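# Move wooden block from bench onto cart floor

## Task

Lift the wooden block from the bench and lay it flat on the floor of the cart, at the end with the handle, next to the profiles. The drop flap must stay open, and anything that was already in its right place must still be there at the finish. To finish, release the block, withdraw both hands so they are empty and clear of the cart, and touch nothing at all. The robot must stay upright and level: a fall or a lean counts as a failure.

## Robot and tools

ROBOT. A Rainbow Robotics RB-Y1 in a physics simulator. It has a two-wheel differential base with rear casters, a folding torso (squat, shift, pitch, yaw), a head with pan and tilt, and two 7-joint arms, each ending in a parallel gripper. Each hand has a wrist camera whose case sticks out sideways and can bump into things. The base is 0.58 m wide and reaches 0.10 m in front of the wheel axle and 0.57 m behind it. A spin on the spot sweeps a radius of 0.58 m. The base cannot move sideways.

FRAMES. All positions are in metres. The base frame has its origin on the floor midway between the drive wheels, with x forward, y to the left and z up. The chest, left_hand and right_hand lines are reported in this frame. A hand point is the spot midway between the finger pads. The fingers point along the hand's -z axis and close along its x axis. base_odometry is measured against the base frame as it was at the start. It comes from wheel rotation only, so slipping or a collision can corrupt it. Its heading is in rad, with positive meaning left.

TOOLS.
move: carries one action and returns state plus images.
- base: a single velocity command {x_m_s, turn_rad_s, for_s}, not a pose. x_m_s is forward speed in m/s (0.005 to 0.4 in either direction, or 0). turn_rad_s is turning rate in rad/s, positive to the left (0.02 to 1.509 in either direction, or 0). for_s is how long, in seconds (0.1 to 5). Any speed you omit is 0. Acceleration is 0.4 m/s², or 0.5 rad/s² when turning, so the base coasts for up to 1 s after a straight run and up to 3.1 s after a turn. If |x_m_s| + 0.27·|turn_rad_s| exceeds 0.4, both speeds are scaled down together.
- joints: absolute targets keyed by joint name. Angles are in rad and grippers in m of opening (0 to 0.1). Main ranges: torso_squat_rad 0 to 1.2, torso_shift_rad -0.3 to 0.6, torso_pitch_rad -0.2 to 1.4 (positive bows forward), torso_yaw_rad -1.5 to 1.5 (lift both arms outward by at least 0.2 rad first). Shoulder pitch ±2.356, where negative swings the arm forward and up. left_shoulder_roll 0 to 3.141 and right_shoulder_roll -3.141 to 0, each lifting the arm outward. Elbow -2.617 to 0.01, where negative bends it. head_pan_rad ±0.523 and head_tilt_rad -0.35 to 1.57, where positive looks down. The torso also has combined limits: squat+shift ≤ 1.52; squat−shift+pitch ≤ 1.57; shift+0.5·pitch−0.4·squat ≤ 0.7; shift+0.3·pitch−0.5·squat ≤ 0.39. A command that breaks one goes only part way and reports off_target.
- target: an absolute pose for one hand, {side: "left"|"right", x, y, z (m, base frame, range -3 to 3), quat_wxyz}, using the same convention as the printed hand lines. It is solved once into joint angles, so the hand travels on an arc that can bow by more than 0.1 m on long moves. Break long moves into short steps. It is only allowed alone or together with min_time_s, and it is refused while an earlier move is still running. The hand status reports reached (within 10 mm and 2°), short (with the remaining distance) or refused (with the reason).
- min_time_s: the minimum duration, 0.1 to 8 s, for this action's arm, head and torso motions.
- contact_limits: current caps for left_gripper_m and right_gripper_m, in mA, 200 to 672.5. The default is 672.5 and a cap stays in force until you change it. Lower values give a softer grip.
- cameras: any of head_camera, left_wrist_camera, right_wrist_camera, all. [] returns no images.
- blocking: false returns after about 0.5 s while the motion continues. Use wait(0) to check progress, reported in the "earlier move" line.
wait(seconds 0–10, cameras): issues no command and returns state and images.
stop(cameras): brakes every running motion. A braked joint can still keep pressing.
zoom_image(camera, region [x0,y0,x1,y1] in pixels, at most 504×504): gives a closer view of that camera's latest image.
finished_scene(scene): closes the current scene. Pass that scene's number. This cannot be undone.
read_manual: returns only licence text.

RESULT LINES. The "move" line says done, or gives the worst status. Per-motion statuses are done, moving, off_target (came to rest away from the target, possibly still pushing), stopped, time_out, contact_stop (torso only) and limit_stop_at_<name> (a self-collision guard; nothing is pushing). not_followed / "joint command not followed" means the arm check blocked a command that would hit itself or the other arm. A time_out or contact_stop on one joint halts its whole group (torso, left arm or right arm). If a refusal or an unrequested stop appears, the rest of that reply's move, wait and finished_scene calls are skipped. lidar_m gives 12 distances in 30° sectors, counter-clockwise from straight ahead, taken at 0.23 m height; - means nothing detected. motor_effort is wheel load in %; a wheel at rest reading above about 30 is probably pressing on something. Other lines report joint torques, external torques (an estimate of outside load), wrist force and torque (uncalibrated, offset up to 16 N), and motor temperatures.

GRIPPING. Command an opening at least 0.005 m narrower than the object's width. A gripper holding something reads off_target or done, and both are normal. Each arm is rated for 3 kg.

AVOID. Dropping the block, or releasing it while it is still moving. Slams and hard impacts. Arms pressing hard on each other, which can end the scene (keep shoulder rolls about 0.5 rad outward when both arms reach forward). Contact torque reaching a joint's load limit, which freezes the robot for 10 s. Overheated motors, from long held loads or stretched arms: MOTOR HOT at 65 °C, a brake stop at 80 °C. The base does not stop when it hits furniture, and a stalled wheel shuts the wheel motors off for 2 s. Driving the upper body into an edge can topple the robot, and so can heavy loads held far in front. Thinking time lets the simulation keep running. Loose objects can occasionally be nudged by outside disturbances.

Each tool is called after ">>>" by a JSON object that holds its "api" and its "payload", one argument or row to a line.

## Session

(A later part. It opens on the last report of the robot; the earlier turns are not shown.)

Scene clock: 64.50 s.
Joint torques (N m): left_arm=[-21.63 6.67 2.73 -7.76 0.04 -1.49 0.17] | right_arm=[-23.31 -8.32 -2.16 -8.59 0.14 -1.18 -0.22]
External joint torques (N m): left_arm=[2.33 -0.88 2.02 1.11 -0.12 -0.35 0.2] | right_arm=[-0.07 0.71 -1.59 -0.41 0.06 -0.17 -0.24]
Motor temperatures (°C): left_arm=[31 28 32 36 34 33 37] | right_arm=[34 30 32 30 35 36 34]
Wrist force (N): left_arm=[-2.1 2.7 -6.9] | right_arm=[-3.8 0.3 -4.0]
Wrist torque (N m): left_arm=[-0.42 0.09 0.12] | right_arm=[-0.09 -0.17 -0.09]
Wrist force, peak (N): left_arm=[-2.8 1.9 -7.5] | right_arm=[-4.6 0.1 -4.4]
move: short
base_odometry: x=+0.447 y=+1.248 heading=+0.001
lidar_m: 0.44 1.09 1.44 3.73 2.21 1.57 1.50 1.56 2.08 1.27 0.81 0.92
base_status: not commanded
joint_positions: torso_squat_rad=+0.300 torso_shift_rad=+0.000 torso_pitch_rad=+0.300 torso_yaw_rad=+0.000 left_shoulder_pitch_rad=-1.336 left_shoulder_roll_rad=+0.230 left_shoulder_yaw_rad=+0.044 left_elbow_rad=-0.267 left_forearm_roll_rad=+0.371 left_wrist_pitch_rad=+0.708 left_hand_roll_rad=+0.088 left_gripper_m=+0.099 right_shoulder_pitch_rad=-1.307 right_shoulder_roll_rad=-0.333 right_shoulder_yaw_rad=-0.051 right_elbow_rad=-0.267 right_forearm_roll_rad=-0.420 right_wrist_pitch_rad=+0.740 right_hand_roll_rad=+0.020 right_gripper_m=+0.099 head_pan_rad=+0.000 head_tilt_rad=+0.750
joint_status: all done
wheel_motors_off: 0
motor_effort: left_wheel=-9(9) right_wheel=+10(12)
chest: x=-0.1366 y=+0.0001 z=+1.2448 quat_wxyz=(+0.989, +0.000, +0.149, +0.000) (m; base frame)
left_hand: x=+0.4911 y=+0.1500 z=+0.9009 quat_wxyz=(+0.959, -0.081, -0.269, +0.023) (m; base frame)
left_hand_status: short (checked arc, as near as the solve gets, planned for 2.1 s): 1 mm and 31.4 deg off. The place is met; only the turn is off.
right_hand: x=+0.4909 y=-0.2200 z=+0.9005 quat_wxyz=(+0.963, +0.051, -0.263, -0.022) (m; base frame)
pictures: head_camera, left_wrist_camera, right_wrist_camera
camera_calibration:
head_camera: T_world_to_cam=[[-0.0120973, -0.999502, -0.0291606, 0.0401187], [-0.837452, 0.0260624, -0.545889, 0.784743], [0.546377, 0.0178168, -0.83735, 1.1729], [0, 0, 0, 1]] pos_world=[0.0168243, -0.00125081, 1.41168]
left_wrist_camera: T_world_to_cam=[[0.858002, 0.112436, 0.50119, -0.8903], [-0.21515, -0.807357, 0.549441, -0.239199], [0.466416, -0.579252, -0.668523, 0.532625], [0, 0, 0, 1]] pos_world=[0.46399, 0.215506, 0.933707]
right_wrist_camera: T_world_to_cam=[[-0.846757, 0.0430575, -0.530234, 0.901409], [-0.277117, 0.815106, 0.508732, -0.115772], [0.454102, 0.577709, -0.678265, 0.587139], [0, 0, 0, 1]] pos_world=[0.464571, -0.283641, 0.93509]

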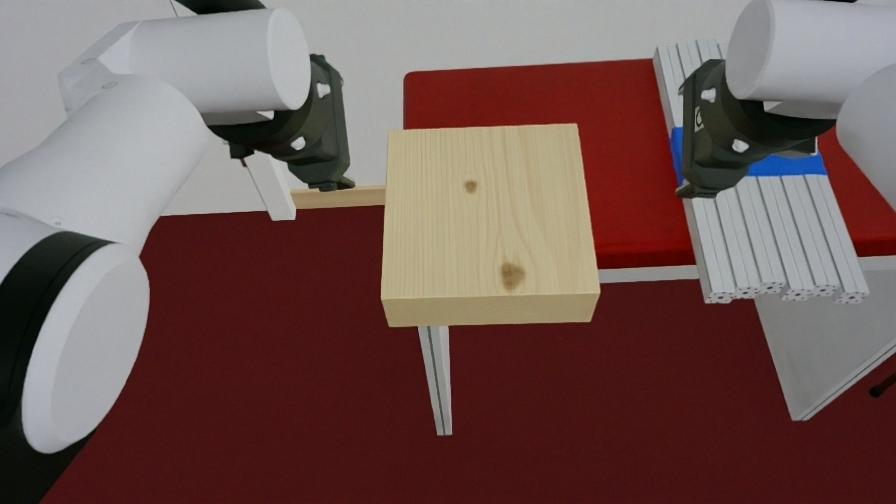

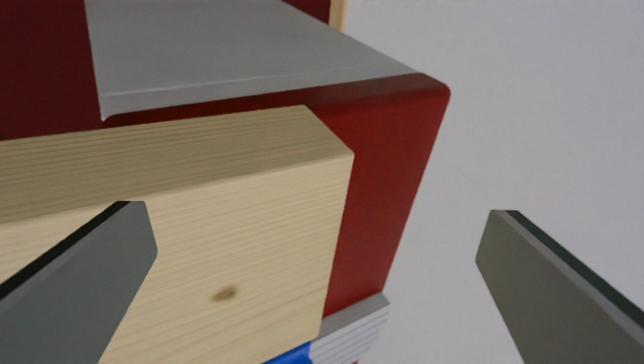

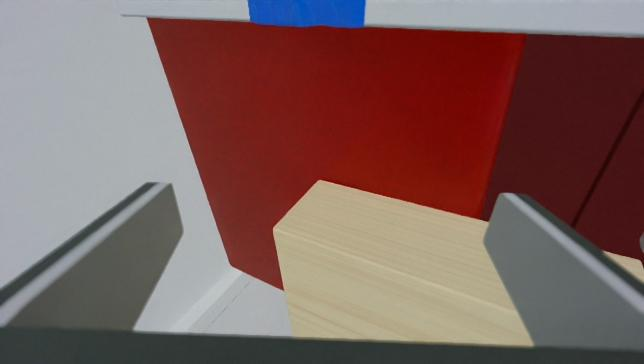

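>>> {"api": "move", "payload": {
  "joints": {"left_shoulder_roll_rad":0.5,"right_shoulder_roll_rad":-0.5,"left_elbow_rad":-2.0,"right_elbow_rad":-2.0,"left_shoulder_pitch_rad":0.2,"right_shoulder_pitch_rad":0.2,"left_wrist_pitch_rad":0.5,"right_wrist_pitch_rad":0.5},
  "cameras": []
}}

>>> {"api": "move", "payload": {
  "joints": {"torso_pitch_rad":0.75,"torso_squat_rad":0.15},
  "cameras": []
}}

>>> {"api": "move", "payload": {
  "base": {"x_m_s":0.2,"for_s":0.75},
  "cameras": []
}}

>>> {"api": "move", "payload": {
  "target": {"side":"right","x":0.34,"y":-0.24,"z":0.92,"quat_wxyz":[0.9964,0.085,0,0]},
  "cameras": []
}}

>>> {"api": "move", "payload": {
  "target": {"side":"left","x":0.34,"y":0.17,"z":0.92,"quat_wxyz":[0.9964,-0.085,0,0]}
}}

Scene clock: 79.97 s.
Joint torques (N m): left_arm=[-3.24 5.87 6.64 -8.73 -0.24 -2.11 0.09] | right_arm=[-2.44 -8.77 -5.64 -9.23 0.25 -1.59 -0.17]
External joint torques (N m): left_arm=[-0.63 -1.43 1.07 0.38 -0.16 -0.41 0.13] | right_arm=[-0.39 -1.08 -0.16 -0.62 -0.06 0.03 -0.22]
Motor temperatures (°C): left_arm=[31 28 32 36 34 33 37] | right_arm=[34 30 32 30 35 36 34]
Wrist force (N): left_arm=[-4.6 1.7 -5.5] | right_arm=[-6.0 1.2 -2.4]
Wrist torque (N m): left_arm=[-0.38 -0.10 0.17] | right_arm=[-0.14 -0.31 -0.10]
Wrist force, peak (N): left_arm=[-2.8 2.7 -7.6] | right_arm=[-5.6 -0.6 -4.4]
move: done
base_odometry: x=+0.447 y=+1.248 heading=+0.001
lidar_m: 0.44 1.09 1.44 3.72 2.22 1.57 1.49 1.57 2.09 1.27 0.80 0.91
base_status: not commanded
joint_positions: torso_squat_rad=+0.300 torso_shift_rad=+0.000 torso_pitch_rad=+0.300 torso_yaw_rad=+0.000 left_shoulder_pitch_rad=+0.200 left_shoulder_roll_rad=+0.500 left_shoulder_yaw_rad=+0.044 left_elbow_rad=-2.000 left_forearm_roll_rad=+0.371 left_wrist_pitch_rad=+0.500 left_hand_roll_rad=+0.088 left_gripper_m=+0.099 right_shoulder_pitch_rad=+0.200 right_shoulder_roll_rad=-0.500 right_shoulder_yaw_rad=-0.052 right_elbow_rad=-2.000 right_forearm_roll_rad=-0.420 right_wrist_pitch_rad=+0.500 right_hand_roll_rad=+0.020 right_gripper_m=+0.099 head_pan_rad=+0.000 head_tilt_rad=+0.750
joint_status: all done
wheel_motors_off: 0
motor_effort: left_wheel=-9(10) right_wheel=+12(13)
chest: x=-0.1366 y=+0.0001 z=+1.2448 quat_wxyz=(+0.989, +0.000, +0.149, +0.000) (m; base frame)
left_hand: x=+0.2374 y=+0.3367 z=+0.9192 quat_wxyz=(+0.880, +0.004, -0.473, -0.038) (m; base frame)
right_hand: x=+0.2376 y=-0.3344 z=+0.9202 quat_wxyz=(+0.878, -0.012, -0.473, +0.070) (m; base frame)
pictures: none
No camera images: "cameras" was empty.

Scene clock: 82.23 s.
Joint torques (N m): left_arm=[5.16 4.05 5.01 -6.77 -0.13 -1.43 0.21] | right_arm=[6.45 -6.44 -4.63 -7.15 0.12 -1.02 -0.21]
External joint torques (N m): left_arm=[-0.84 -1.3 0.75 0.38 -0.1 -0.33 0.24] | right_arm=[-0.07 -0.83 -0.29 -0.47 -0.11 0.01 -0.23]
Motor temperatures (°C): left_arm=[31 28 32 36 34 33 37] | right_arm=[34 30 32 30 35 36 34]
Wrist force (N): left_arm=[-2.2 1.3 -6.2] | right_arm=[-3.6 1.1 -4.4]
Wrist torque (N m): left_arm=[-0.30 0.07 0.14] | right_arm=[-0.10 -0.11 -0.09]
Wrist force, peak (N): left_arm=[-3.0 1.4 -7.5] | right_arm=[-5.9 1.4 -3.1]
move: done
base_odometry: x=+0.447 y=+1.248 heading=+0.001
lidar_m: 0.45 1.09 1.45 3.72 2.21 1.57 1.49 1.57 2.09 1.26 0.81 0.92
base_status: not commanded
joint_positions: torso_squat_rad=+0.150 torso_shift_rad=+0.000 torso_pitch_rad=+0.750 torso_yaw_rad=+0.000 left_shoulder_pitch_rad=+0.200 left_shoulder_roll_rad=+0.500 left_shoulder_yaw_rad=+0.044 left_elbow_rad=-2.000 left_forearm_roll_rad=+0.371 left_wrist_pitch_rad=+0.500 left_hand_roll_rad=+0.088 left_gripper_m=+0.099 right_shoulder_pitch_rad=+0.200 right_shoulder_roll_rad=-0.500 right_shoulder_yaw_rad=-0.052 right_elbow_rad=-2.000 right_forearm_roll_rad=-0.420 right_wrist_pitch_rad=+0.500 right_hand_roll_rad=+0.020 right_gripper_m=+0.099 head_pan_rad=+0.000 head_tilt_rad=+0.750
joint_status: all done
wheel_motors_off: 0
motor_effort: left_wheel=-11(11) right_wheel=+9(12)
chest: x=-0.0170 y=+0.0001 z=+1.1990 quat_wxyz=(+0.931, +0.000, +0.366, +0.000) (m; base frame)
left_hand: x=+0.1781 y=+0.3367 z=+0.7431 quat_wxyz=(+0.964, -0.004, -0.264, -0.038) (m; base frame)
right_hand: x=+0.1786 y=-0.3345 z=+0.7440 quat_wxyz=(+0.962, +0.003, -0.265, +0.071) (m; base frame)
pictures: none
No camera images: "cameras" was empty.

Scene clock: 84.03 s.
Joint torques (N m): left_arm=[5.74 4.3 4.67 -6.78 -0.21 -1.34 0.18] | right_arm=[6.53 -6.54 -4.93 -6.97 0.26 -0.91 -0.17]
External joint torques (N m): left_arm=[-0.26 -1.04 0.42 0.38 -0.17 -0.24 0.21] | right_arm=[0.01 -0.93 -0.59 -0.29 0.03 0.12 -0.19]
Motor temperatures (°C): left_arm=[31 28 32 36 34 33 37] | right_arm=[34 30 32 30 35 36 34]
Wrist force (N): left_arm=[-2.4 2.0 -7.1] | right_arm=[-4.0 1.1 -4.4]
Wrist torque (N m): left_arm=[-0.41 0.05 0.09] | right_arm=[-0.12 -0.17 -0.08]
Wrist force, peak (N): left_arm=[-2.2 1.1 -7.8] | right_arm=[-4.0 1.5 -4.8]
move: done
base_odometry: x=+0.600 y=+1.248 heading=+0.000
lidar_m: 0.28 0.29 1.23 3.17 2.44 1.74 1.65 1.72 2.29 1.20 0.73 0.95
base_status: done (sent for 0.77 of 0.77 s)
joint_positions: torso_squat_rad=+0.150 torso_shift_rad=+0.000 torso_pitch_rad=+0.750 torso_yaw_rad=+0.000 left_shoulder_pitch_rad=+0.200 left_shoulder_roll_rad=+0.500 left_shoulder_yaw_rad=+0.044 left_elbow_rad=-2.000 left_forearm_roll_rad=+0.371 left_wrist_pitch_rad=+0.500 left_hand_roll_rad=+0.088 left_gripper_m=+0.099 right_shoulder_pitch_rad=+0.200 right_shoulder_roll_rad=-0.500 right_shoulder_yaw_rad=-0.052 right_elbow_rad=-2.000 right_forearm_roll_rad=-0.420 right_wrist_pitch_rad=+0.500 right_hand_roll_rad=+0.020 right_gripper_m=+0.099 head_pan_rad=+0.000 head_tilt_rad=+0.750
joint_status: not commanded
wheel_motors_off: 0
motor_effort: left_wheel=-8(23) right_wheel=+7(33)
chest: x=-0.0171 y=+0.0001 z=+1.1990 quat_wxyz=(+0.931, +0.000, +0.366, +0.000) (m; base frame)
left_hand: x=+0.1781 y=+0.3366 z=+0.7431 quat_wxyz=(+0.964, -0.004, -0.264, -0.038) (m; base frame)
right_hand: x=+0.1787 y=-0.3344 z=+0.7440 quat_wxyz=(+0.962, +0.003, -0.265, +0.071) (m; base frame)
pictures: none
No camera images: "cameras" was empty.

Scene clock: 85.73 s.
Joint torques (N m): left_arm=[5.45 4.25 5.07 -6.84 -0.24 -1.33 0.1] | right_arm=[-9.48 -11.47 -5.84 -5.98 0.07 -0.25 0.42]
External joint torques (N m): left_arm=[-0.55 -1.1 0.81 0.31 -0.2 -0.22 0.13] | right_arm=[0.47 -0.26 1.08 -0.5 0.1 -0.04 0.42]
Motor temperatures (°C): left_arm=[31 28 32 36 34 33 37] | right_arm=[34 30 32 30 35 36 34]
Wrist force (N): left_arm=[-1.9 1.3 -6.7] | right_arm=[-1.2 0.0 -4.8]
Wrist torque (N m): left_arm=[-0.29 0.06 0.13] | right_arm=[-0.04 -0.06 -0.07]
Wrist force, peak (N): left_arm=[-3.1 1.8 -7.4] | right_arm=[-10.2 0.7 -2.3]
move: done
base_odometry: x=+0.600 y=+1.248 heading=+0.000
lidar_m: 0.29 0.30 1.22 3.17 2.44 1.75 1.65 1.73 2.30 1.20 0.73 0.95
base_status: not commanded
joint_positions: torso_squat_rad=+0.150 torso_shift_rad=+0.000 torso_pitch_rad=+0.750 torso_yaw_rad=+0.000 left_shoulder_pitch_rad=+0.200 left_shoulder_roll_rad=+0.500 left_shoulder_yaw_rad=+0.044 left_elbow_rad=-2.000 left_forearm_roll_rad=+0.371 left_wrist_pitch_rad=+0.500 left_hand_roll_rad=+0.088 left_gripper_m=+0.099 right_shoulder_pitch_rad=-0.834 right_shoulder_roll_rad=-0.892 right_shoulder_yaw_rad=-0.019 right_elbow_rad=-2.063 right_forearm_roll_rad=-1.027 right_wrist_pitch_rad=+1.864 right_hand_roll_rad=-0.667 right_gripper_m=+0.099 head_pan_rad=+0.000 head_tilt_rad=+0.750
joint_status: all done
wheel_motors_off: 0
motor_effort: left_wheel=-8(9) right_wheel=+8(16)
chest: x=-0.0171 y=+0.0001 z=+1.1990 quat_wxyz=(+0.931, +0.000, +0.366, +0.000) (m; base frame)
left_hand: x=+0.1781 y=+0.3367 z=+0.7431 quat_wxyz=(+0.964, -0.004, -0.264, -0.038) (m; base frame)
right_hand: x=+0.3400 y=-0.2400 z=+0.9203 quat_wxyz=(+0.996, +0.085, -0.001, +0.000) (m; base frame)
right_hand_status: reached (checked arc, planned for 1.4 s): 0 mm and 0.1 deg off.
pictures: none
No camera images: "cameras" was empty.

Scene clock: 87.57 s.
Joint torques (N m): left_arm=[-10.5 6.24 6.48 -6.02 0.08 -0.89 -0.26] | right_arm=[-9.72 -11.54 -6.28 -5.97 -0.04 -0.2 0.32]
External joint torques (N m): left_arm=[1.6 -1.57 0.01 0.11 -0.16 -0.57 -0.25] | right_arm=[0.23 -0.33 0.64 -0.49 -0.01 0.02 0.32]
Motor temperatures (°C): left_arm=[31 28 32 36 34 33 37] | right_arm=[34 30 32 30 35 36 34]
Wrist force (N): left_arm=[1.1 1.9 -8.3] | right_arm=[-1.0 0.2 -5.1]
Wrist torque (N m): left_arm=[-0.27 0.20 0.09] | right_arm=[-0.10 -0.01 -0.08]
Wrist force, peak (N): left_arm=[0.7 2.8 -8.4] | right_arm=[-0.7 0.0 -5.6]
move: done
base_odometry: x=+0.600 y=+1.248 heading=+0.000
lidar_m: 0.29 0.28 1.24 3.17 2.43 1.72 1.65 1.72 2.28 1.20 0.72 0.95
base_status: not commanded
joint_positions: torso_squat_rad=+0.150 torso_shift_rad=+0.000 torso_pitch_rad=+0.750 torso_yaw_rad=+0.000 left_shoulder_pitch_rad=-0.984 left_shoulder_roll_rad=+0.772 left_shoulder_yaw_rad=-0.163 left_elbow_rad=-2.085 left_forearm_roll_rad=+0.931 left_wrist_pitch_rad=+1.919 left_hand_roll_rad=+0.837 left_gripper_m=+0.099 right_shoulder_pitch_rad=-0.834 right_shoulder_roll_rad=-0.892 right_shoulder_yaw_rad=-0.019 right_elbow_rad=-2.063 right_forearm_roll_rad=-1.027 right_wrist_pitch_rad=+1.864 right_hand_roll_rad=-0.667 right_gripper_m=+0.099 head_pan_rad=+0.000 head_tilt_rad=+0.750
joint_status: all done
wheel_motors_off: 0
motor_effort: left_wheel=-8(8) right_wheel=+9(9)
chest: x=-0.0171 y=+0.0001 z=+1.1990 quat_wxyz=(+0.931, +0.000, +0.366, +0.000) (m; base frame)
left_hand: x=+0.3401 y=+0.1701 z=+0.9202 quat_wxyz=(+0.996, -0.085, +0.000, +0.000) (m; base frame)
left_hand_status: reached (checked arc, planned for 1.5 s): 0 mm and 0.0 deg off.
right_hand: x=+0.3399 y=-0.2400 z=+0.9203 quat_wxyz=(+0.996, +0.085, -0.001, +0.000) (m; base frame)
pictures: head_camera, left_wrist_camera, right_wrist_camera
camera_calibration:
head_camera: T_world_to_cam=[[-0.0235736, -0.999502, -0.0209986, 0.0302449], [-0.991519, 0.0260603, -0.127323, 0.355217], [0.127807, 0.0178191, -0.991639, 1.24718], [0, 0, 0, 1]] pos_world=[0.193518, -0.00125083, 1.28262]
left_wrist_camera: T_world_to_cam=[[0.999602, 0.0252851, -0.0124826, -0.33339], [0.0276962, -0.797194, 0.603087, -0.399741], [0.00529811, -0.603193, -0.797577, 0.907183], [0, 0, 0, 1]] pos_world=[0.339522, 0.236966, 0.960466]
right_wrist_camera: T_world_to_cam=[[-0.999186, -0.023938, -0.0324757, 0.362542], [-0.0392519, 0.76288, 0.645347, -0.37044], [0.00932676, 0.646096, -0.763199, 0.926456], [0, 0, 0, 1]] pos_world=[0.339065, -0.3073, 0.957907]

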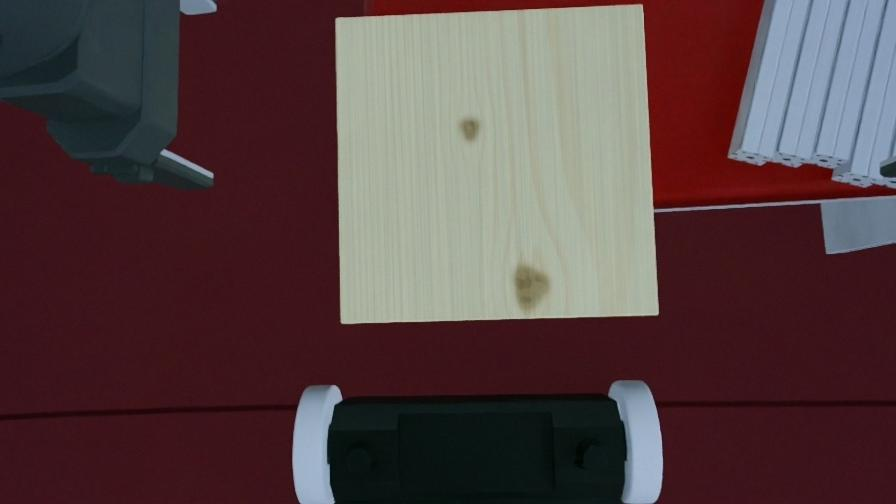

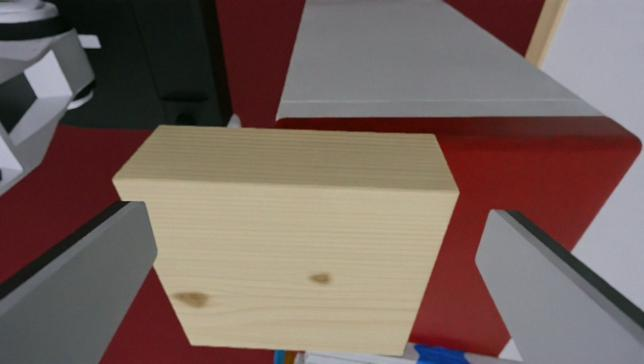

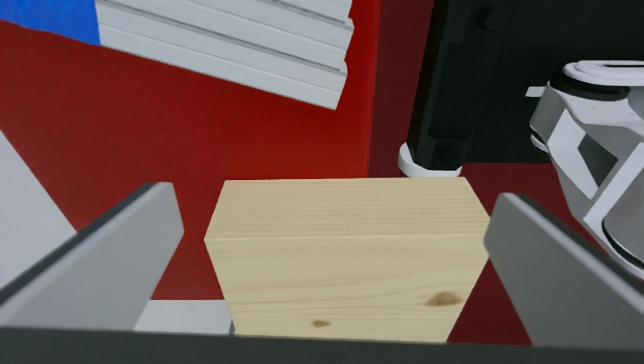

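>>> {"api": "move", "payload": {
  "target": {"side":"right","x":0.318,"y":-0.175,"z":0.76,"quat_wxyz":[0.9964,0.085,0,0]},
  "cameras": []
}}

>>> {"api": "move", "payload": {
  "target": {"side":"left","x":0.318,"y":0.135,"z":0.76,"quat_wxyz":[0.9964,-0.085,0,0]}
}}

Scene clock: 97.40 s.
Joint torques (N m): left_arm=[-10.95 6.15 6.86 -5.67 0.15 -0.59 -0.13] | right_arm=[-9.56 -8.09 -5.75 -8.2 -0.19 0.08 -0.06]
External joint torques (N m): left_arm=[1.15 -1.65 0.4 0.46 -0.08 -0.27 -0.13] | right_arm=[-0.33 -1.35 -0.81 -0.75 -0.15 0.28 -0.06]
Motor temperatures (°C): left_arm=[31 28 32 36 34 33 37] | right_arm=[34 30 32 30 35 36 34]
Wrist force (N): left_arm=[1.5 2.2 -7.6] | right_arm=[-0.8 0.1 -5.3]
Wrist torque (N m): left_arm=[-0.33 0.26 0.09] | right_arm=[-0.03 0.01 -0.08]
Wrist force, peak (N): left_arm=[0.6 2.6 -8.7] | right_arm=[-1.0 1.0 -6.2]
move: done
base_odometry: x=+0.600 y=+1.248 heading=+0.000
lidar_m: 0.28 0.30 1.24 3.18 2.43 1.74 1.64 1.73 2.31 1.20 0.74 0.97
base_status: not commanded
joint_positions: torso_squat_rad=+0.150 torso_shift_rad=+0.000 torso_pitch_rad=+0.750 torso_yaw_rad=+0.000 left_shoulder_pitch_rad=-0.984 left_shoulder_roll_rad=+0.772 left_shoulder_yaw_rad=-0.164 left_elbow_rad=-2.085 left_forearm_roll_rad=+0.930 left_wrist_pitch_rad=+1.919 left_hand_roll_rad=+0.837 left_gripper_m=+0.099 right_shoulder_pitch_rad=-0.771 right_shoulder_roll_rad=-0.626 right_shoulder_yaw_rad=+0.291 right_elbow_rad=-1.746 right_forearm_roll_rad=-0.646 right_wrist_pitch_rad=+1.477 right_hand_roll_rad=-0.572 right_gripper_m=+0.099 head_pan_rad=+0.000 head_tilt_rad=+0.750
joint_status: all done
wheel_motors_off: 0
motor_effort: left_wheel=-7(8) right_wheel=+8(9)
chest: x=-0.0171 y=+0.0001 z=+1.1990 quat_wxyz=(+0.931, +0.000, +0.366, +0.000) (m; base frame)
left_hand: x=+0.3401 y=+0.1701 z=+0.9201 quat_wxyz=(+0.996, -0.085, +0.000, +0.000) (m; base frame)
right_hand: x=+0.3179 y=-0.1748 z=+0.7599 quat_wxyz=(+0.996, +0.085, +0.000, +0.000) (m; base frame)
right_hand_status: reached (checked arc, planned for 0.6 s): 0 mm and 0.0 deg off.
pictures: none
No camera images: "cameras" was empty.

Scene clock: 98.40 s.
Joint torques (N m): left_arm=[-10.76 4.43 6.47 -8.13 0.4 -0.33 -0.05] | right_arm=[-9.52 -7.55 -6.32 -7.84 -0.28 -0.05 -0.05]
External joint torques (N m): left_arm=[-0.22 -0.27 1.6 -0.05 0.12 -0.05 -0.05] | right_arm=[-0.3 -0.81 -1.39 -0.4 -0.25 0.15 -0.05]
Motor temperatures (°C): left_arm=[31 28 32 36 34 33 37] | right_arm=[34 30 32 30 35 36 34]
Wrist force (N): left_arm=[1.0 2.8 -7.6] | right_arm=[-1.0 0.0 -5.1]
Wrist torque (N m): left_arm=[-0.39 0.28 0.09] | right_arm=[-0.02 -0.01 -0.07]
Wrist force, peak (N): left_arm=[-0.2 2.2 -9.2] | right_arm=[-0.7 -0.2 -5.8]
move: done
base_odometry: x=+0.600 y=+1.248 heading=+0.000
lidar_m: 0.28 0.29 1.24 3.17 2.44 1.74 1.65 1.72 2.30 1.20 0.72 0.95
base_status: not commanded
joint_positions: torso_squat_rad=+0.150 torso_shift_rad=+0.000 torso_pitch_rad=+0.750 torso_yaw_rad=+0.000 left_shoulder_pitch_rad=-0.841 left_shoulder_roll_rad=+0.583 left_shoulder_yaw_rad=-0.392 left_elbow_rad=-1.731 left_forearm_roll_rad=+0.605 left_wrist_pitch_rad=+1.482 left_hand_roll_rad=+0.674 left_gripper_m=+0.099 right_shoulder_pitch_rad=-0.771 right_shoulder_roll_rad=-0.626 right_shoulder_yaw_rad=+0.291 right_elbow_rad=-1.746 right_forearm_roll_rad=-0.646 right_wrist_pitch_rad=+1.477 right_hand_roll_rad=-0.572 right_gripper_m=+0.099 head_pan_rad=+0.000 head_tilt_rad=+0.750
joint_status: all done
wheel_motors_off: 0
motor_effort: left_wheel=-6(9) right_wheel=+7(8)
chest: x=-0.0171 y=+0.0001 z=+1.1990 quat_wxyz=(+0.931, +0.000, +0.366, +0.000) (m; base frame)
left_hand: x=+0.3179 y=+0.1349 z=+0.7599 quat_wxyz=(+0.996, -0.085, +0.000, +0.000) (m; base frame)
left_hand_status: reached (checked arc, planned for 0.7 s): 0 mm and 0.0 deg off.
right_hand: x=+0.3179 y=-0.1749 z=+0.7599 quat_wxyz=(+0.996, +0.085, +0.000, +0.000) (m; base frame)
pictures: head_camera, left_wrist_camera, right_wrist_camera
camera_calibration:
head_camera: T_world_to_cam=[[-0.0235736, -0.999502, -0.0209986, 0.0302449], [-0.991519, 0.0260603, -0.127323, 0.355217], [0.127807, 0.0178191, -0.991639, 1.24718], [0, 0, 0, 1]] pos_world=[0.193518, -0.00125083, 1.28262]
left_wrist_camera: T_world_to_cam=[[0.999599, 0.0249116, -0.013454, -0.311456], [0.0279848, -0.797251, 0.602999, -0.330502], [0.00429547, -0.603134, -0.797629, 0.758705], [0, 0, 0, 1]] pos_world=[0.317321, 0.201866, 0.800267]
right_wrist_camera: T_world_to_cam=[[-0.99924, -0.0242559, -0.0305276, 0.335287], [-0.038236, 0.762899, 0.645386, -0.317805], [0.00763509, 0.646062, -0.763247, 0.762756], [0, 0, 0, 1]] pos_world=[0.317057, -0.242201, 0.797513]

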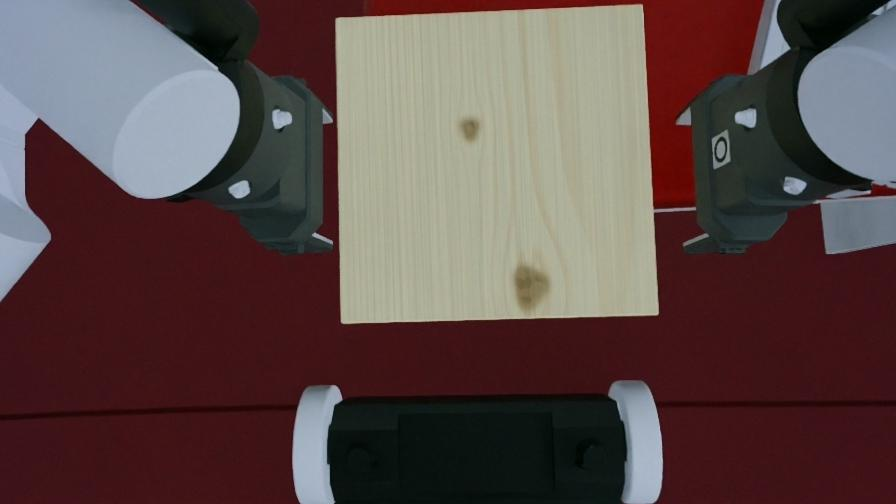

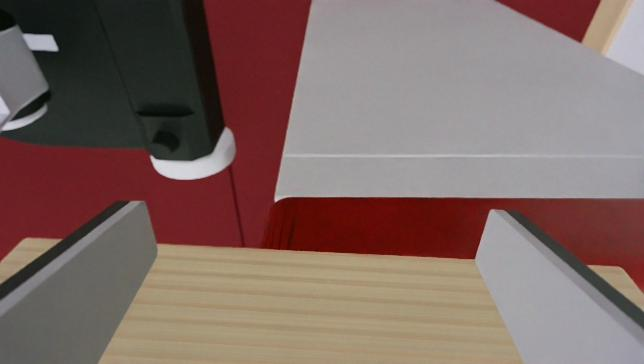

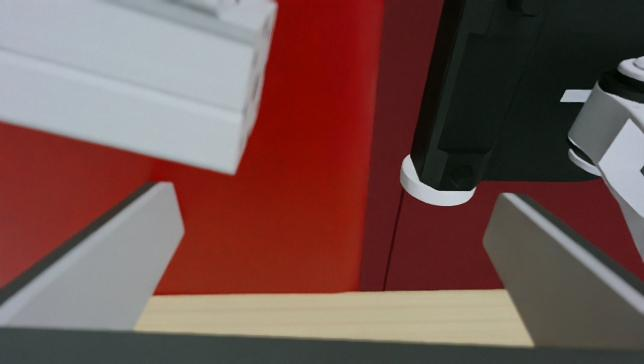

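>>> {"api": "move", "payload": {
  "base": {"x_m_s":-0.2,"for_s":1.5},
  "cameras": []
}}

>>> {"api": "move", "payload": {
  "target": {"side":"left","x":0.328,"y":0.094,"z":0.757,"quat_wxyz":[0.9964,-0.085,0,0]},
  "cameras": []
}}

>>> {"api": "move", "payload": {
  "target": {"side":"right","x":0.328,"y":-0.143,"z":0.757,"quat_wxyz":[0.9964,0.085,0,0]},
  "cameras": []
}}

>>> {"api": "move", "payload": {
  "target": {"side":"left","x":0.328,"y":0.094,"z":0.69,"quat_wxyz":[0.9964,-0.085,0,0]},
  "cameras": []
}}

>>> {"api": "move", "payload": {
  "target": {"side":"right","x":0.328,"y":-0.143,"z":0.69,"quat_wxyz":[0.9964,0.085,0,0]},
  "cameras": []
}}

>>> {"api": "move", "payload": {
  "target": {"side":"left","x":0.328,"y":0.094,"z":0.625,"quat_wxyz":[0.9964,-0.085,0,0]},
  "cameras": []
}}

>>> {"api": "move", "payload": {
  "target": {"side":"right","x":0.328,"y":-0.143,"z":0.625,"quat_wxyz":[0.9964,0.085,0,0]},
  "cameras": []
}}

>>> {"api": "move", "payload": {
  "target": {"side":"left","x":0.328,"y":0.094,"z":0.82,"quat_wxyz":[0.9964,-0.085,0,0]},
  "cameras": []
}}

>>> {"api": "move", "payload": {
  "target": {"side":"right","x":0.328,"y":-0.143,"z":0.82,"quat_wxyz":[0.9964,0.085,0,0]},
  "cameras": []
}}

>>> {"api": "move", "payload": {
  "target": {"side":"left","x":0.328,"y":0.135,"z":0.757,"quat_wxyz":[0.9964,-0.085,0,0]},
  "cameras": []
}}

>>> {"api": "move", "payload": {
  "target": {"side":"right","x":0.328,"y":-0.175,"z":0.757,"quat_wxyz":[0.9964,0.085,0,0]},
  "cameras": []
}}

>>> {"api": "move", "payload": {
  "base": {"x_m_s":0.2,"for_s":1.5},
  "cameras": ["head_camera"]
}}

Scene clock: 111.03 s.
Joint torques (N m): left_arm=[-9.91 3.91 6.38 -8.16 0.46 -0.32 0.01] | right_arm=[-9.52 -7.57 -6.11 -7.95 -0.23 -0.1 0]
External joint torques (N m): left_arm=[0.63 -0.79 1.51 -0.09 0.18 -0.04 0.01] | right_arm=[-0.29 -0.82 -1.17 -0.51 -0.2 0.11 0]
Motor temperatures (°C): left_arm=[31 28 32 36 34 32 37] | right_arm=[34 30 32 31 35 36 34]
Wrist force (N): left_arm=[0.8 3.2 -8.1] | right_arm=[-0.9 0.2 -5.2]
Wrist torque (N m): left_arm=[-0.45 0.21 0.10] | right_arm=[-0.05 0.01 -0.08]
Wrist force, peak (N): left_arm=[1.2 2.6 -8.5] | right_arm=[-0.8 -0.3 -5.8]
move: done
base_odometry: x=+0.300 y=+1.248 heading=-0.001
lidar_m: 0.59 1.24 1.64 4.23 1.99 1.42 1.36 1.41 1.88 1.92 0.90 0.93
base_status: done (sent for 1.5 of 1.5 s)
joint_positions: torso_squat_rad=+0.150 torso_shift_rad=+0.000 torso_pitch_rad=+0.750 torso_yaw_rad=+0.000 left_shoulder_pitch_rad=-0.841 left_shoulder_roll_rad=+0.583 left_shoulder_yaw_rad=-0.392 left_elbow_rad=-1.731 left_forearm_roll_rad=+0.605 left_wrist_pitch_rad=+1.482 left_hand_roll_rad=+0.674 left_gripper_m=+0.099 right_shoulder_pitch_rad=-0.771 right_shoulder_roll_rad=-0.626 right_shoulder_yaw_rad=+0.291 right_elbow_rad=-1.746 right_forearm_roll_rad=-0.646 right_wrist_pitch_rad=+1.477 right_hand_roll_rad=-0.572 right_gripper_m=+0.099 head_pan_rad=+0.000 head_tilt_rad=+0.750
joint_status: not commanded
wheel_motors_off: 0
motor_effort: left_wheel=-10(26) right_wheel=+8(34)
chest: x=-0.0171 y=+0.0001 z=+1.1991 quat_wxyz=(+0.931, +0.000, +0.366, +0.000) (m; base frame)
left_hand: x=+0.3180 y=+0.1349 z=+0.7600 quat_wxyz=(+0.996, -0.085, +0.000, +0.000) (m; base frame)
right_hand: x=+0.3179 y=-0.1749 z=+0.7600 quat_wxyz=(+0.996, +0.085, +0.000, +0.000) (m; base frame)
pictures: none
No camera images: "cameras" was empty.

Scene clock: 111.70 s.
Joint torques (N m): left_arm=[-10.78 2.49 5.16 -7.2 0.09 -0.48 0.09] | right_arm=[-9.31 -7.47 -5.67 -7.93 -0.2 -0.09 -0.05]
External joint torques (N m): left_arm=[1.16 -0.44 0.76 1.1 -0.19 -0.19 0.1] | right_arm=[-0.08 -0.72 -0.73 -0.49 -0.17 0.11 -0.06]
Motor temperatures (°C): left_arm=[31 28 32 36 34 32 37] | right_arm=[34 30 32 31 35 36 34]
Wrist force (N): left_arm=[1.4 3.4 -6.9] | right_arm=[-1.4 0.0 -5.0]
Wrist torque (N m): left_arm=[-0.49 0.29 0.13] | right_arm=[-0.02 -0.04 -0.05]
Wrist force, peak (N): left_arm=[0.4 4.5 -8.2] | right_arm=[-1.0 0.3 -5.5]
move: done
base_odometry: x=+0.300 y=+1.248 heading=-0.001
lidar_m: 0.59 1.24 1.65 4.22 1.99 1.41 1.35 1.41 1.90 1.90 0.91 0.93
base_status: not commanded
joint_positions: torso_squat_rad=+0.150 torso_shift_rad=+0.000 torso_pitch_rad=+0.750 torso_yaw_rad=+0.000 left_shoulder_pitch_rad=-0.932 left_shoulder_roll_rad=+0.493 left_shoulder_yaw_rad=-0.448 left_elbow_rad=-1.643 left_forearm_roll_rad=+0.550 left_wrist_pitch_rad=+1.489 left_hand_roll_rad=+0.718 left_gripper_m=+0.099 right_shoulder_pitch_rad=-0.771 right_shoulder_roll_rad=-0.626 right_shoulder_yaw_rad=+0.291 right_elbow_rad=-1.746 right_forearm_roll_rad=-0.646 right_wrist_pitch_rad=+1.477 right_hand_roll_rad=-0.572 right_gripper_m=+0.099 head_pan_rad=+0.000 head_tilt_rad=+0.750
joint_status: all done
wheel_motors_off: 0
motor_effort: left_wheel=-11(12) right_wheel=+9(11)
chest: x=-0.0171 y=+0.0001 z=+1.1991 quat_wxyz=(+0.931, +0.000, +0.366, +0.000) (m; base frame)
left_hand: x=+0.3279 y=+0.0938 z=+0.7574 quat_wxyz=(+0.996, -0.085, +0.000, +0.000) (m; base frame)
left_hand_status: reached (checked arc, planned for 0.3 s): 0 mm and 0.0 deg off.
right_hand: x=+0.3179 y=-0.1749 z=+0.7600 quat_wxyz=(+0.996, +0.085, +0.000, +0.000) (m; base frame)
pictures: none
No camera images: "cameras" was empty.

Scene clock: 112.33 s.
Joint torques (N m): left_arm=[-10.84 2.2 4.93 -7.52 0.21 -0.39 0.14] | right_arm=[-10.87 -5.49 -4.6 -7.52 -0.11 -0.03 -0.05]
External joint torques (N m): left_arm=[1.11 -0.7 0.53 0.77 -0.06 -0.09 0.14] | right_arm=[-0.42 -0.08 -0.06 0.12 -0.08 0.18 -0.05]
Motor temperatures (°C): left_arm=[31 28 32 36 34 32 37] | right_arm=[34 30 32 31 35 36 34]
Wrist force (N): left_arm=[0.8 2.6 -7.9] | right_arm=[-0.8 -0.7 -4.9]
Wrist torque (N m): left_arm=[-0.37 0.19 0.07] | right_arm=[0.08 -0.01 -0.08]
Wrist force, peak (N): left_arm=[0.3 3.0 -8.0] | right_arm=[-2.0 -0.1 -5.5]
move: done
base_odometry: x=+0.300 y=+1.248 heading=-0.001
lidar_m: 0.58 1.24 1.65 4.23 2.00 1.42 1.35 1.41 1.87 1.90 0.91 0.92
base_status: not commanded
joint_positions: torso_squat_rad=+0.150 torso_shift_rad=+0.000 torso_pitch_rad=+0.750 torso_yaw_rad=+0.000 left_shoulder_pitch_rad=-0.932 left_shoulder_roll_rad=+0.493 left_shoulder_yaw_rad=-0.448 left_elbow_rad=-1.643 left_forearm_roll_rad=+0.550 left_wrist_pitch_rad=+1.489 left_hand_roll_rad=+0.718 left_gripper_m=+0.099 right_shoulder_pitch_rad=-0.848 right_shoulder_roll_rad=-0.560 right_shoulder_yaw_rad=+0.341 right_elbow_rad=-1.685 right_forearm_roll_rad=-0.598 right_wrist_pitch_rad=+1.486 right_hand_roll_rad=-0.611 right_gripper_m=+0.099 head_pan_rad=+0.000 head_tilt_rad=+0.750
joint_status: all done
wheel_motors_off: 0
motor_effort: left_wheel=-9(12) right_wheel=+9(12)
chest: x=-0.0171 y=+0.0001 z=+1.1991 quat_wxyz=(+0.931, +0.000, +0.366, +0.000) (m; base frame)
left_hand: x=+0.3279 y=+0.0940 z=+0.7573 quat_wxyz=(+0.996, -0.085, +0.000, +0.000) (m; base frame)
right_hand: x=+0.3279 y=-0.1429 z=+0.7571 quat_wxyz=(+0.996, +0.085, +0.000, +0.000) (m; base frame)
right_hand_status: reached (checked arc, planned for 0.3 s): 0 mm and 0.0 deg off.
pictures: none
No camera images: "cameras" was empty.

Scene clock: 113.30 s.
Joint torques (N m): left_arm=[-12.07 1.56 3.78 -7.44 0.1 -0.27 -0.16] | right_arm=[-11.02 -5.36 -4.67 -8.18 0.05 -0.05 -0.01]
External joint torques (N m): left_arm=[-0.01 -0.76 0.2 0.56 -0.18 0 -0.15] | right_arm=[-0.56 0.05 -0.13 -0.54 0.08 0.17 -0.01]
Motor temperatures (°C): left_arm=[31 28 32 36 34 32 37] | right_arm=[34 30 32 31 35 36 34]
Wrist force (N): left_arm=[0.9 2.4 -7.4] | right_arm=[-1.1 -0.3 -5.3]
Wrist torque (N m): left_arm=[-0.37 0.18 0.08] | right_arm=[-0.02 -0.02 -0.06]
Wrist force, peak (N): left_arm=[0.5 3.1 -8.3] | right_arm=[-0.9 0.1 -5.7]
move: done
base_odometry: x=+0.300 y=+1.248 heading=-0.001
lidar_m: 0.58 1.24 1.65 4.23 1.98 1.43 1.33 1.41 1.87 1.91 0.90 0.93
base_status: not commanded
joint_positions: torso_squat_rad=+0.150 torso_shift_rad=+0.000 torso_pitch_rad=+0.750 torso_yaw_rad=+0.000 left_shoulder_pitch_rad=-0.950 left_shoulder_roll_rad=+0.415 left_shoulder_yaw_rad=-0.469 left_elbow_rad=-1.340 left_forearm_roll_rad=+0.511 left_wrist_pitch_rad=+1.259 left_hand_roll_rad=+0.610 left_gripper_m=+0.099 right_shoulder_pitch_rad=-0.848 right_shoulder_roll_rad=-0.560 right_shoulder_yaw_rad=+0.341 right_elbow_rad=-1.685 right_forearm_roll_rad=-0.598 right_wrist_pitch_rad=+1.486 right_hand_roll_rad=-0.611 right_gripper_m=+0.099 head_pan_rad=+0.000 head_tilt_rad=+0.750
joint_status: all done
wheel_motors_off: 0
motor_effort: left_wheel=-10(12) right_wheel=+9(10)
chest: x=-0.0171 y=+0.0001 z=+1.1991 quat_wxyz=(+0.931, +0.000, +0.366, +0.000) (m; base frame)
left_hand: x=+0.3279 y=+0.0940 z=+0.6902 quat_wxyz=(+0.996, -0.085, +0.000, +0.000) (m; base frame)
left_hand_status: reached (checked arc, planned for 0.6 s): 0 mm and 0.0 deg off.
right_hand: x=+0.3279 y=-0.1430 z=+0.7571 quat_wxyz=(+0.996, +0.085, +0.000, +0.000) (m; base frame)
pictures: none
No camera images: "cameras" was empty.

Scene clock: 114.33 s.
Joint torques (N m): left_arm=[-11.72 1.04 3.69 -7.72 0.15 -0.27 -0.17] | right_arm=[-11.87 -4.12 -3.48 -7.85 -0.12 0.12 -0.04]
External joint torques (N m): left_arm=[0.34 -1.28 0.1 0.28 -0.13 0 -0.17] | right_arm=[-1.26 0.67 0.24 -0.5 -0.08 0.31 -0.04]
Motor temperatures (°C): left_arm=[31 28 32 36 34 32 37] | right_arm=[34 30 32 31 35 36 34]
Wrist force (N): left_arm=[0.6 2.5 -7.4] | right_arm=[-1.0 -0.1 -5.3]
Wrist torque (N m): left_arm=[-0.38 0.17 0.09] | right_arm=[-0.04 0.00 -0.08]
Wrist force, peak (N): left_arm=[1.2 3.1 -7.9] | right_arm=[-1.1 -0.4 -6.1]
move: done
base_odometry: x=+0.300 y=+1.248 heading=-0.001
lidar_m: 0.59 1.24 1.65 4.24 1.99 1.42 1.35 1.40 1.88 1.91 0.89 0.93
base_status: not commanded
joint_positions: torso_squat_rad=+0.150 torso_shift_rad=+0.000 torso_pitch_rad=+0.750 torso_yaw_rad=+0.000 left_shoulder_pitch_rad=-0.950 left_shoulder_roll_rad=+0.415 left_shoulder_yaw_rad=-0.469 left_elbow_rad=-1.340 left_forearm_roll_rad=+0.511 left_wrist_pitch_rad=+1.259 left_hand_roll_rad=+0.610 left_gripper_m=+0.099 right_shoulder_pitch_rad=-0.873 right_shoulder_roll_rad=-0.480 right_shoulder_yaw_rad=+0.369 right_elbow_rad=-1.387 right_forearm_roll_rad=-0.554 right_wrist_pitch_rad=+1.266 right_hand_roll_rad=-0.497 right_gripper_m=+0.099 head_pan_rad=+0.000 head_tilt_rad=+0.750
joint_status: all done
wheel_motors_off: 0
motor_effort: left_wheel=-10(11) right_wheel=+8(11)
chest: x=-0.0171 y=+0.0001 z=+1.1991 quat_wxyz=(+0.931, +0.000, +0.366, +0.000) (m; base frame)
left_hand: x=+0.3279 y=+0.0940 z=+0.6902 quat_wxyz=(+0.996, -0.085, +0.000, +0.000) (m; base frame)
right_hand: x=+0.3278 y=-0.1432 z=+0.6901 quat_wxyz=(+0.996, +0.085, +0.000, +0.000) (m; base frame)
right_hand_status: reached (checked arc, planned for 0.6 s): 0 mm and 0.0 deg off.
pictures: none
No camera images: "cameras" was empty.

Scene clock: 115.70 s.
Joint torques (N m): left_arm=[-12.2 1.03 4.12 -6.41 0.2 -0.25 -0.09] | right_arm=[-12.04 -3.96 -3.12 -7.74 -0.1 -0.08 0.13]
External joint torques (N m): left_arm=[0.6 -0.64 1.73 0.49 -0.06 -0.01 -0.09] | right_arm=[-1.44 0.83 0.59 -0.39 -0.06 0.1 0.12]
Motor temperatures (°C): left_arm=[31 28 32 36 34 32 37] | right_arm=[34 30 32 31 35 36 34]
Wrist force (N): left_arm=[0.5 2.5 -7.4] | right_arm=[-0.8 -0.4 -4.6]
Wrist torque (N m): left_arm=[-0.37 0.12 0.05] | right_arm=[0.02 -0.01 -0.10]
Wrist force, peak (N): left_arm=[0.4 2.6 -8.7] | right_arm=[-1.2 0.4 -5.7]
move: done
base_odometry: x=+0.300 y=+1.248 heading=-0.001
lidar_m: 0.59 1.24 1.64 4.23 1.99 1.43 1.35 1.41 1.88 1.91 0.91 0.92
base_status: not commanded
joint_positions: torso_squat_rad=+0.150 torso_shift_rad=+0.000 torso_pitch_rad=+0.750 torso_yaw_rad=+0.000 left_shoulder_pitch_rad=-1.047 left_shoulder_roll_rad=+0.302 left_shoulder_yaw_rad=-0.460 left_elbow_rad=-0.900 left_forearm_roll_rad=+0.520 left_wrist_pitch_rad=+0.986 left_hand_roll_rad=+0.459 left_gripper_m=+0.099 right_shoulder_pitch_rad=-0.873 right_shoulder_roll_rad=-0.480 right_shoulder_yaw_rad=+0.369 right_elbow_rad=-1.387 right_forearm_roll_rad=-0.554 right_wrist_pitch_rad=+1.266 right_hand_roll_rad=-0.497 right_gripper_m=+0.099 head_pan_rad=+0.000 head_tilt_rad=+0.750
joint_status: all done
wheel_motors_off: 0
motor_effort: left_wheel=-10(11) right_wheel=+10(11)
chest: x=-0.0171 y=+0.0001 z=+1.1991 quat_wxyz=(+0.931, +0.000, +0.366, +0.000) (m; base frame)
left_hand: x=+0.3280 y=+0.0938 z=+0.6251 quat_wxyz=(+0.996, -0.085, +0.000, +0.000) (m; base frame)
left_hand_status: reached (checked arc, planned for 0.8 s): 0 mm and 0.0 deg off.
right_hand: x=+0.3278 y=-0.1432 z=+0.6901 quat_wxyz=(+0.996, +0.085, +0.000, +0.000) (m; base frame)
pictures: none
No camera images: "cameras" was empty.

Scene clock: 116.97 s.
Joint torques (N m): left_arm=[-12.09 0.85 3.99 -6.42 0.28 -0.29 -0.08] | right_arm=[-11.98 -3.62 -2.81 -6.34 -0.13 -0.03 -0.13]
External joint torques (N m): left_arm=[0.72 -0.82 1.59 0.48 0.01 -0.05 -0.08] | right_arm=[-0.58 0.46 -0.29 0 -0.08 0.12 -0.13]
Motor temperatures (°C): left_arm=[31 28 32 36 34 32 37] | right_arm=[34 30 32 31 35 36 34]
Wrist force (N): left_arm=[1.5 2.1 -7.2] | right_arm=[-0.9 -0.2 -4.8]
Wrist torque (N m): left_arm=[-0.35 0.30 0.10] | right_arm=[-0.03 0.03 -0.09]
Wrist force, peak (N): left_arm=[1.1 3.3 -8.3] | right_arm=[-1.8 -1.6 -5.6]
move: done
base_odometry: x=+0.300 y=+1.248 heading=-0.001
lidar_m: 0.59 1.24 1.64 4.23 1.99 1.42 1.34 1.41 1.88 1.92 0.90 0.93
base_status: not commanded
joint_positions: torso_squat_rad=+0.150 torso_shift_rad=+0.000 torso_pitch_rad=+0.750 torso_yaw_rad=+0.000 left_shoulder_pitch_rad=-1.047 left_shoulder_roll_rad=+0.302 left_shoulder_yaw_rad=-0.460 left_elbow_rad=-0.900 left_forearm_roll_rad=+0.520 left_wrist_pitch_rad=+0.986 left_hand_roll_rad=+0.459 left_gripper_m=+0.099 right_shoulder_pitch_rad=-0.974 right_shoulder_roll_rad=-0.373 right_shoulder_yaw_rad=+0.367 right_elbow_rad=-0.965 right_forearm_roll_rad=-0.557 right_wrist_pitch_rad=+1.010 right_hand_roll_rad=-0.342 right_gripper_m=+0.099 head_pan_rad=+0.000 head_tilt_rad=+0.750
joint_status: all done
wheel_motors_off: 0
motor_effort: left_wheel=-10(11) right_wheel=+8(13)
chest: x=-0.0171 y=+0.0001 z=+1.1991 quat_wxyz=(+0.931, +0.000, +0.366, +0.000) (m; base frame)
left_hand: x=+0.3280 y=+0.0939 z=+0.6251 quat_wxyz=(+0.996, -0.085, +0.000, +0.000) (m; base frame)
right_hand: x=+0.3279 y=-0.1430 z=+0.6250 quat_wxyz=(+0.996, +0.085, +0.000, +0.000) (m; base frame)
right_hand_status: reached (checked arc, planned for 0.8 s): 0 mm and 0.0 deg off.
pictures: none
No camera images: "cameras" was empty.

Scene clock: 118.77 s.
Joint torques (N m): left_arm=[-11.02 2.1 6.26 -7.68 0.33 -0.85 -0.03] | right_arm=[-11.75 -3.15 -3.01 -6.51 -0.11 0.04 -0.12]
External joint torques (N m): left_arm=[1.24 -1.33 1.26 0.32 0.07 -0.54 -0.03] | right_arm=[-0.35 0.93 -0.49 -0.17 -0.06 0.19 -0.12]
Motor temperatures (°C): left_arm=[31 28 32 36 34 32 37] | right_arm=[34 30 32 31 35 36 34]
Wrist force (N): left_arm=[1.0 2.5 -7.9] | right_arm=[-0.9 -0.2 -4.9]
Wrist torque (N m): left_arm=[-0.40 0.21 0.11] | right_arm=[-0.01 0.00 -0.09]
Wrist force, peak (N): left_arm=[0.5 2.6 -8.3] | right_arm=[-1.1 -0.1 -5.5]
move: done
base_odometry: x=+0.300 y=+1.248 heading=-0.001
lidar_m: 0.58 1.23 1.64 4.23 1.98 1.42 1.34 1.41 1.87 1.91 0.89 0.92
base_status: not commanded
joint_positions: torso_squat_rad=+0.150 torso_shift_rad=+0.000 torso_pitch_rad=+0.750 torso_yaw_rad=+0.000 left_shoulder_pitch_rad=-0.966 left_shoulder_roll_rad=+0.549 left_shoulder_yaw_rad=-0.417 left_elbow_rad=-1.855 left_forearm_roll_rad=+0.623 left_wrist_pitch_rad=+1.685 left_hand_roll_rad=+0.818 left_gripper_m=+0.099 right_shoulder_pitch_rad=-0.974 right_shoulder_roll_rad=-0.373 right_shoulder_yaw_rad=+0.367 right_elbow_rad=-0.965 right_forearm_roll_rad=-0.557 right_wrist_pitch_rad=+1.010 right_hand_roll_rad=-0.342 right_gripper_m=+0.099 head_pan_rad=+0.000 head_tilt_rad=+0.750
joint_status: all done
wheel_motors_off: 0
motor_effort: left_wheel=-9(11) right_wheel=+8(11)
chest: x=-0.0171 y=+0.0001 z=+1.1991 quat_wxyz=(+0.931, +0.000, +0.366, +0.000) (m; base frame)
left_hand: x=+0.3281 y=+0.0940 z=+0.8200 quat_wxyz=(+0.996, -0.085, +0.000, +0.000) (m; base frame)
left_hand_status: reached (checked arc, planned for 1.3 s): 0 mm and 0.0 deg off.
right_hand: x=+0.3279 y=-0.1431 z=+0.6250 quat_wxyz=(+0.996, +0.085, +0.000, +0.000) (m; base frame)
pictures: none
No camera images: "cameras" was empty.

Scene clock: 120.53 s.
Joint torques (N m): left_arm=[-11.09 2.33 5.87 -7.61 0.25 -0.82 -0.1] | right_arm=[-9.86 -6.33 -6.33 -8 -0.23 -0.43 0.09]
External joint torques (N m): left_arm=[1.16 -1.1 0.87 0.39 0 -0.51 -0.1] | right_arm=[0.87 -0.33 -1.2 -0.61 -0.21 -0.19 0.09]
Motor temperatures (°C): left_arm=[31 28 32 36 34 32 37] | right_arm=[34 30 32 31 35 36 34]
Wrist force (N): left_arm=[1.0 2.5 -7.9] | right_arm=[-1.4 0.3 -4.8]
Wrist torque (N m): left_arm=[-0.34 0.22 0.10] | right_arm=[-0.08 -0.07 -0.08]
Wrist force, peak (N): left_arm=[1.4 3.3 -7.7] | right_arm=[-0.9 1.0 -5.7]
move: done
base_odometry: x=+0.300 y=+1.248 heading=-0.001
lidar_m: 0.59 1.23 1.64 4.23 2.00 1.41 1.34 1.40 1.87 1.90 0.89 0.93
base_status: not commanded
joint_positions: torso_squat_rad=+0.150 torso_shift_rad=+0.000 torso_pitch_rad=+0.750 torso_yaw_rad=+0.000 left_shoulder_pitch_rad=-0.966 left_shoulder_roll_rad=+0.549 left_shoulder_yaw_rad=-0.417 left_elbow_rad=-1.855 left_forearm_roll_rad=+0.623 left_wrist_pitch_rad=+1.685 left_hand_roll_rad=+0.818 left_gripper_m=+0.099 right_shoulder_pitch_rad=-0.873 right_shoulder_roll_rad=-0.625 right_shoulder_yaw_rad=+0.303 right_elbow_rad=-1.898 right_forearm_roll_rad=-0.677 right_wrist_pitch_rad=+1.676 right_hand_roll_rad=-0.716 right_gripper_m=+0.099 head_pan_rad=+0.000 head_tilt_rad=+0.750
joint_status: all done
wheel_motors_off: 0
motor_effort: left_wheel=-10(11) right_wheel=+9(11)
chest: x=-0.0171 y=+0.0001 z=+1.1991 quat_wxyz=(+0.931, +0.000, +0.366, +0.000) (m; base frame)
left_hand: x=+0.3281 y=+0.0940 z=+0.8200 quat_wxyz=(+0.996, -0.085, +0.000, +0.000) (m; base frame)
right_hand: x=+0.3280 y=-0.1429 z=+0.8200 quat_wxyz=(+0.996, +0.085, +0.000, +0.000) (m; base frame)
right_hand_status: reached (checked arc, planned for 1.3 s): 0 mm and 0.0 deg off.
pictures: none
No camera images: "cameras" was empty.

Scene clock: 121.33 s.
Joint torques (N m): left_arm=[-11 3.48 6.36 -7.98 0.22 -0.2 0.09] | right_arm=[-10.16 -6.22 -6.15 -7.97 -0.3 -0.22 0.14]
External joint torques (N m): left_arm=[0.13 -1.37 1.39 0.04 -0.07 0.08 0.09] | right_arm=[0.57 -0.22 -1.02 -0.58 -0.28 0.01 0.14]
Motor temperatures (°C): left_arm=[31 28 32 36 34 32 37] | right_arm=[34 30 32 31 35 36 34]
Wrist force (N): left_arm=[0.8 2.5 -7.5] | right_arm=[-0.7 -0.2 -4.9]
Wrist torque (N m): left_arm=[-0.38 0.19 0.08] | right_arm=[0.04 0.01 -0.07]
Wrist force, peak (N): left_arm=[1.6 4.3 -8.4] | right_arm=[-0.7 -0.2 -5.4]
move: done
base_odometry: x=+0.300 y=+1.248 heading=-0.001
lidar_m: 0.58 1.24 1.64 4.24 1.98 1.42 1.35 1.41 1.87 1.90 0.91 0.92
base_status: not commanded
joint_positions: torso_squat_rad=+0.150 torso_shift_rad=+0.000 torso_pitch_rad=+0.750 torso_yaw_rad=+0.000 left_shoulder_pitch_rad=-0.874 left_shoulder_roll_rad=+0.581 left_shoulder_yaw_rad=-0.395 left_elbow_rad=-1.680 left_forearm_roll_rad=+0.617 left_wrist_pitch_rad=+1.467 left_hand_roll_rad=+0.659 left_gripper_m=+0.099 right_shoulder_pitch_rad=-0.873 right_shoulder_roll_rad=-0.625 right_shoulder_yaw_rad=+0.303 right_elbow_rad=-1.898 right_forearm_roll_rad=-0.677 right_wrist_pitch_rad=+1.676 right_hand_roll_rad=-0.716 right_gripper_m=+0.099 head_pan_rad=+0.000 head_tilt_rad=+0.750
joint_status: all done
wheel_motors_off: 0
motor_effort: left_wheel=-10(11) right_wheel=+8(11)
chest: x=-0.0171 y=+0.0001 z=+1.1991 quat_wxyz=(+0.931, +0.000, +0.366, +0.000) (m; base frame)
left_hand: x=+0.3279 y=+0.1351 z=+0.7570 quat_wxyz=(+0.996, -0.085, +0.000, +0.000) (m; base frame)
left_hand_status: reached (checked arc, planned for 0.5 s): 0 mm and 0.0 deg off.
right_hand: x=+0.3280 y=-0.1429 z=+0.8200 quat_wxyz=(+0.996, +0.085, +0.000, +0.000) (m; base frame)
pictures: none
No camera images: "cameras" was empty.

Scene clock: 122.17 s.
Joint torques (N m): left_arm=[-10.53 3.32 6.08 -7.65 0.28 -0.33 -0.02] | right_arm=[-10.45 -6.16 -5.99 -8.2 -0.12 0.02 -0.3]
External joint torques (N m): left_arm=[0.6 -1.52 1.11 0.37 -0.01 -0.05 -0.02] | right_arm=[-0.63 0.73 -0.99 -0.81 -0.08 0.22 -0.31]
Motor temperatures (°C): left_arm=[31 28 32 36 34 32 37] | right_arm=[34 30 32 31 35 36 34]
Wrist force (N): left_arm=[1.0 2.4 -7.4] | right_arm=[-0.4 -0.1 -5.4]
Wrist torque (N m): left_arm=[-0.39 0.18 0.09] | right_arm=[0.02 0.06 -0.05]
Wrist force, peak (N): left_arm=[0.6 3.4 -8.2] | right_arm=[-0.9 0.0 -6.5]
move: done
base_odometry: x=+0.300 y=+1.248 heading=-0.001
lidar_m: 0.59 1.24 1.64 4.23 2.00 1.42 1.34 1.42 1.88 1.92 0.90 0.94
base_status: not commanded
joint_positions: torso_squat_rad=+0.150 torso_shift_rad=+0.000 torso_pitch_rad=+0.750 torso_yaw_rad=+0.000 left_shoulder_pitch_rad=-0.874 left_shoulder_roll_rad=+0.581 left_shoulder_yaw_rad=-0.395 left_elbow_rad=-1.680 left_forearm_roll_rad=+0.617 left_wrist_pitch_rad=+1.467 left_hand_roll_rad=+0.659 left_gripper_m=+0.099 right_shoulder_pitch_rad=-0.805 right_shoulder_roll_rad=-0.623 right_shoulder_yaw_rad=+0.295 right_elbow_rad=-1.695 right_forearm_roll_rad=-0.654 right_wrist_pitch_rad=+1.464 right_hand_roll_rad=-0.557 right_gripper_m=+0.099 head_pan_rad=+0.000 head_tilt_rad=+0.750
joint_status: all done
wheel_motors_off: 0
motor_effort: left_wheel=-10(10) right_wheel=+9(11)
chest: x=-0.0171 y=+0.0001 z=+1.1991 quat_wxyz=(+0.931, +0.000, +0.366, +0.000) (m; base frame)
left_hand: x=+0.3280 y=+0.1350 z=+0.7571 quat_wxyz=(+0.996, -0.085, +0.000, +0.000) (m; base frame)
right_hand: x=+0.3279 y=-0.1751 z=+0.7569 quat_wxyz=(+0.996, +0.085, +0.000, +0.000) (m; base frame)
right_hand_status: reached (checked arc, planned for 0.5 s): 0 mm and 0.0 deg off.
pictures: none
No camera images: "cameras" was empty.

Scene clock: 124.53 s.
Joint torques (N m): left_arm=[-10.24 3.66 6.63 -7.53 0.28 -0.36 0.07] | right_arm=[-9.85 -6.34 -5.78 -7.79 -0.13 -0.13 -0.22]
External joint torques (N m): left_arm=[0.89 -1.19 1.66 0.48 0 -0.08 0.07] | right_arm=[-0.03 0.54 -0.78 -0.4 -0.09 0.07 -0.22]
Motor temperatures (°C): left_arm=[31 28 32 36 34 32 37] | right_arm=[34 30 32 31 35 36 34]
Wrist force (N): left_arm=[0.3 2.6 -7.4] | right_arm=[-1.0 0.4 -3.2]
Wrist torque (N m): left_arm=[-0.43 0.14 0.09] | right_arm=[-0.03 -0.08 -0.03]
Wrist force, peak (N): left_arm=[1.4 2.7 -8.1] | right_arm=[-0.8 0.4 -5.7]
move: done
base_odometry: x=+0.600 y=+1.248 heading=-0.001
lidar_m: 0.29 0.30 1.24 3.16 2.43 1.73 1.64 1.72 2.30 1.20 0.72 0.95
base_status: done (sent for 1.5 of 1.5 s)
joint_positions: torso_squat_rad=+0.150 torso_shift_rad=+0.000 torso_pitch_rad=+0.750 torso_yaw_rad=+0.000 left_shoulder_pitch_rad=-0.874 left_shoulder_roll_rad=+0.581 left_shoulder_yaw_rad=-0.395 left_elbow_rad=-1.680 left_forearm_roll_rad=+0.617 left_wrist_pitch_rad=+1.467 left_hand_roll_rad=+0.659 left_gripper_m=+0.099 right_shoulder_pitch_rad=-0.805 right_shoulder_roll_rad=-0.623 right_shoulder_yaw_rad=+0.295 right_elbow_rad=-1.695 right_forearm_roll_rad=-0.654 right_wrist_pitch_rad=+1.464 right_hand_roll_rad=-0.557 right_gripper_m=+0.099 head_pan_rad=+0.000 head_tilt_rad=+0.750
joint_status: not commanded
wheel_motors_off: 0
motor_effort: left_wheel=-6(51) right_wheel=+6(33)
chest: x=-0.0171 y=+0.0001 z=+1.1991 quat_wxyz=(+0.931, +0.000, +0.366, +0.000) (m; base frame)
left_hand: x=+0.3280 y=+0.1350 z=+0.7571 quat_wxyz=(+0.996, -0.085, +0.000, +0.000) (m; base frame)
right_hand: x=+0.3279 y=-0.1750 z=+0.7570 quat_wxyz=(+0.996, +0.085, +0.000, +0.000) (m; base frame)
pictures: head_camera
camera_calibration:
head_camera: T_world_to_cam=[[-0.0235736, -0.999502, -0.0209986, 0.0302449], [-0.991519, 0.0260603, -0.127323, 0.355217], [0.127807, 0.0178191, -0.991639, 1.24718], [0, 0, 0, 1]] pos_world=[0.193518, -0.00125083, 1.28262]

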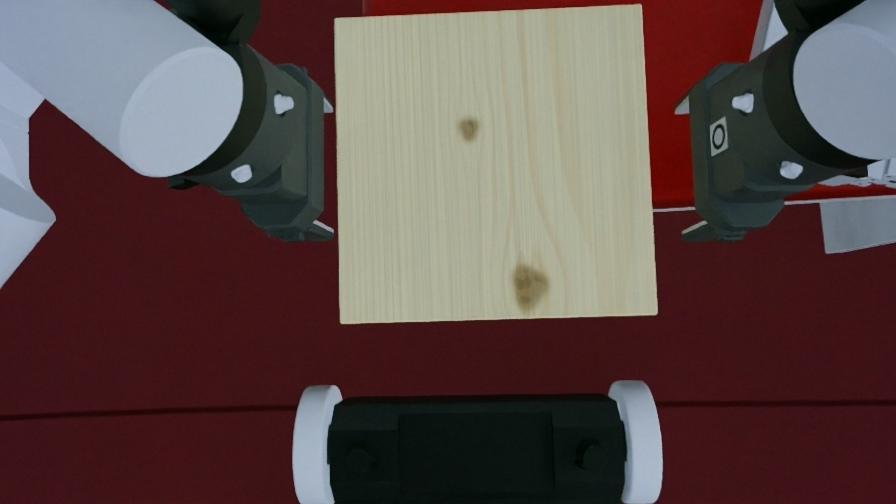

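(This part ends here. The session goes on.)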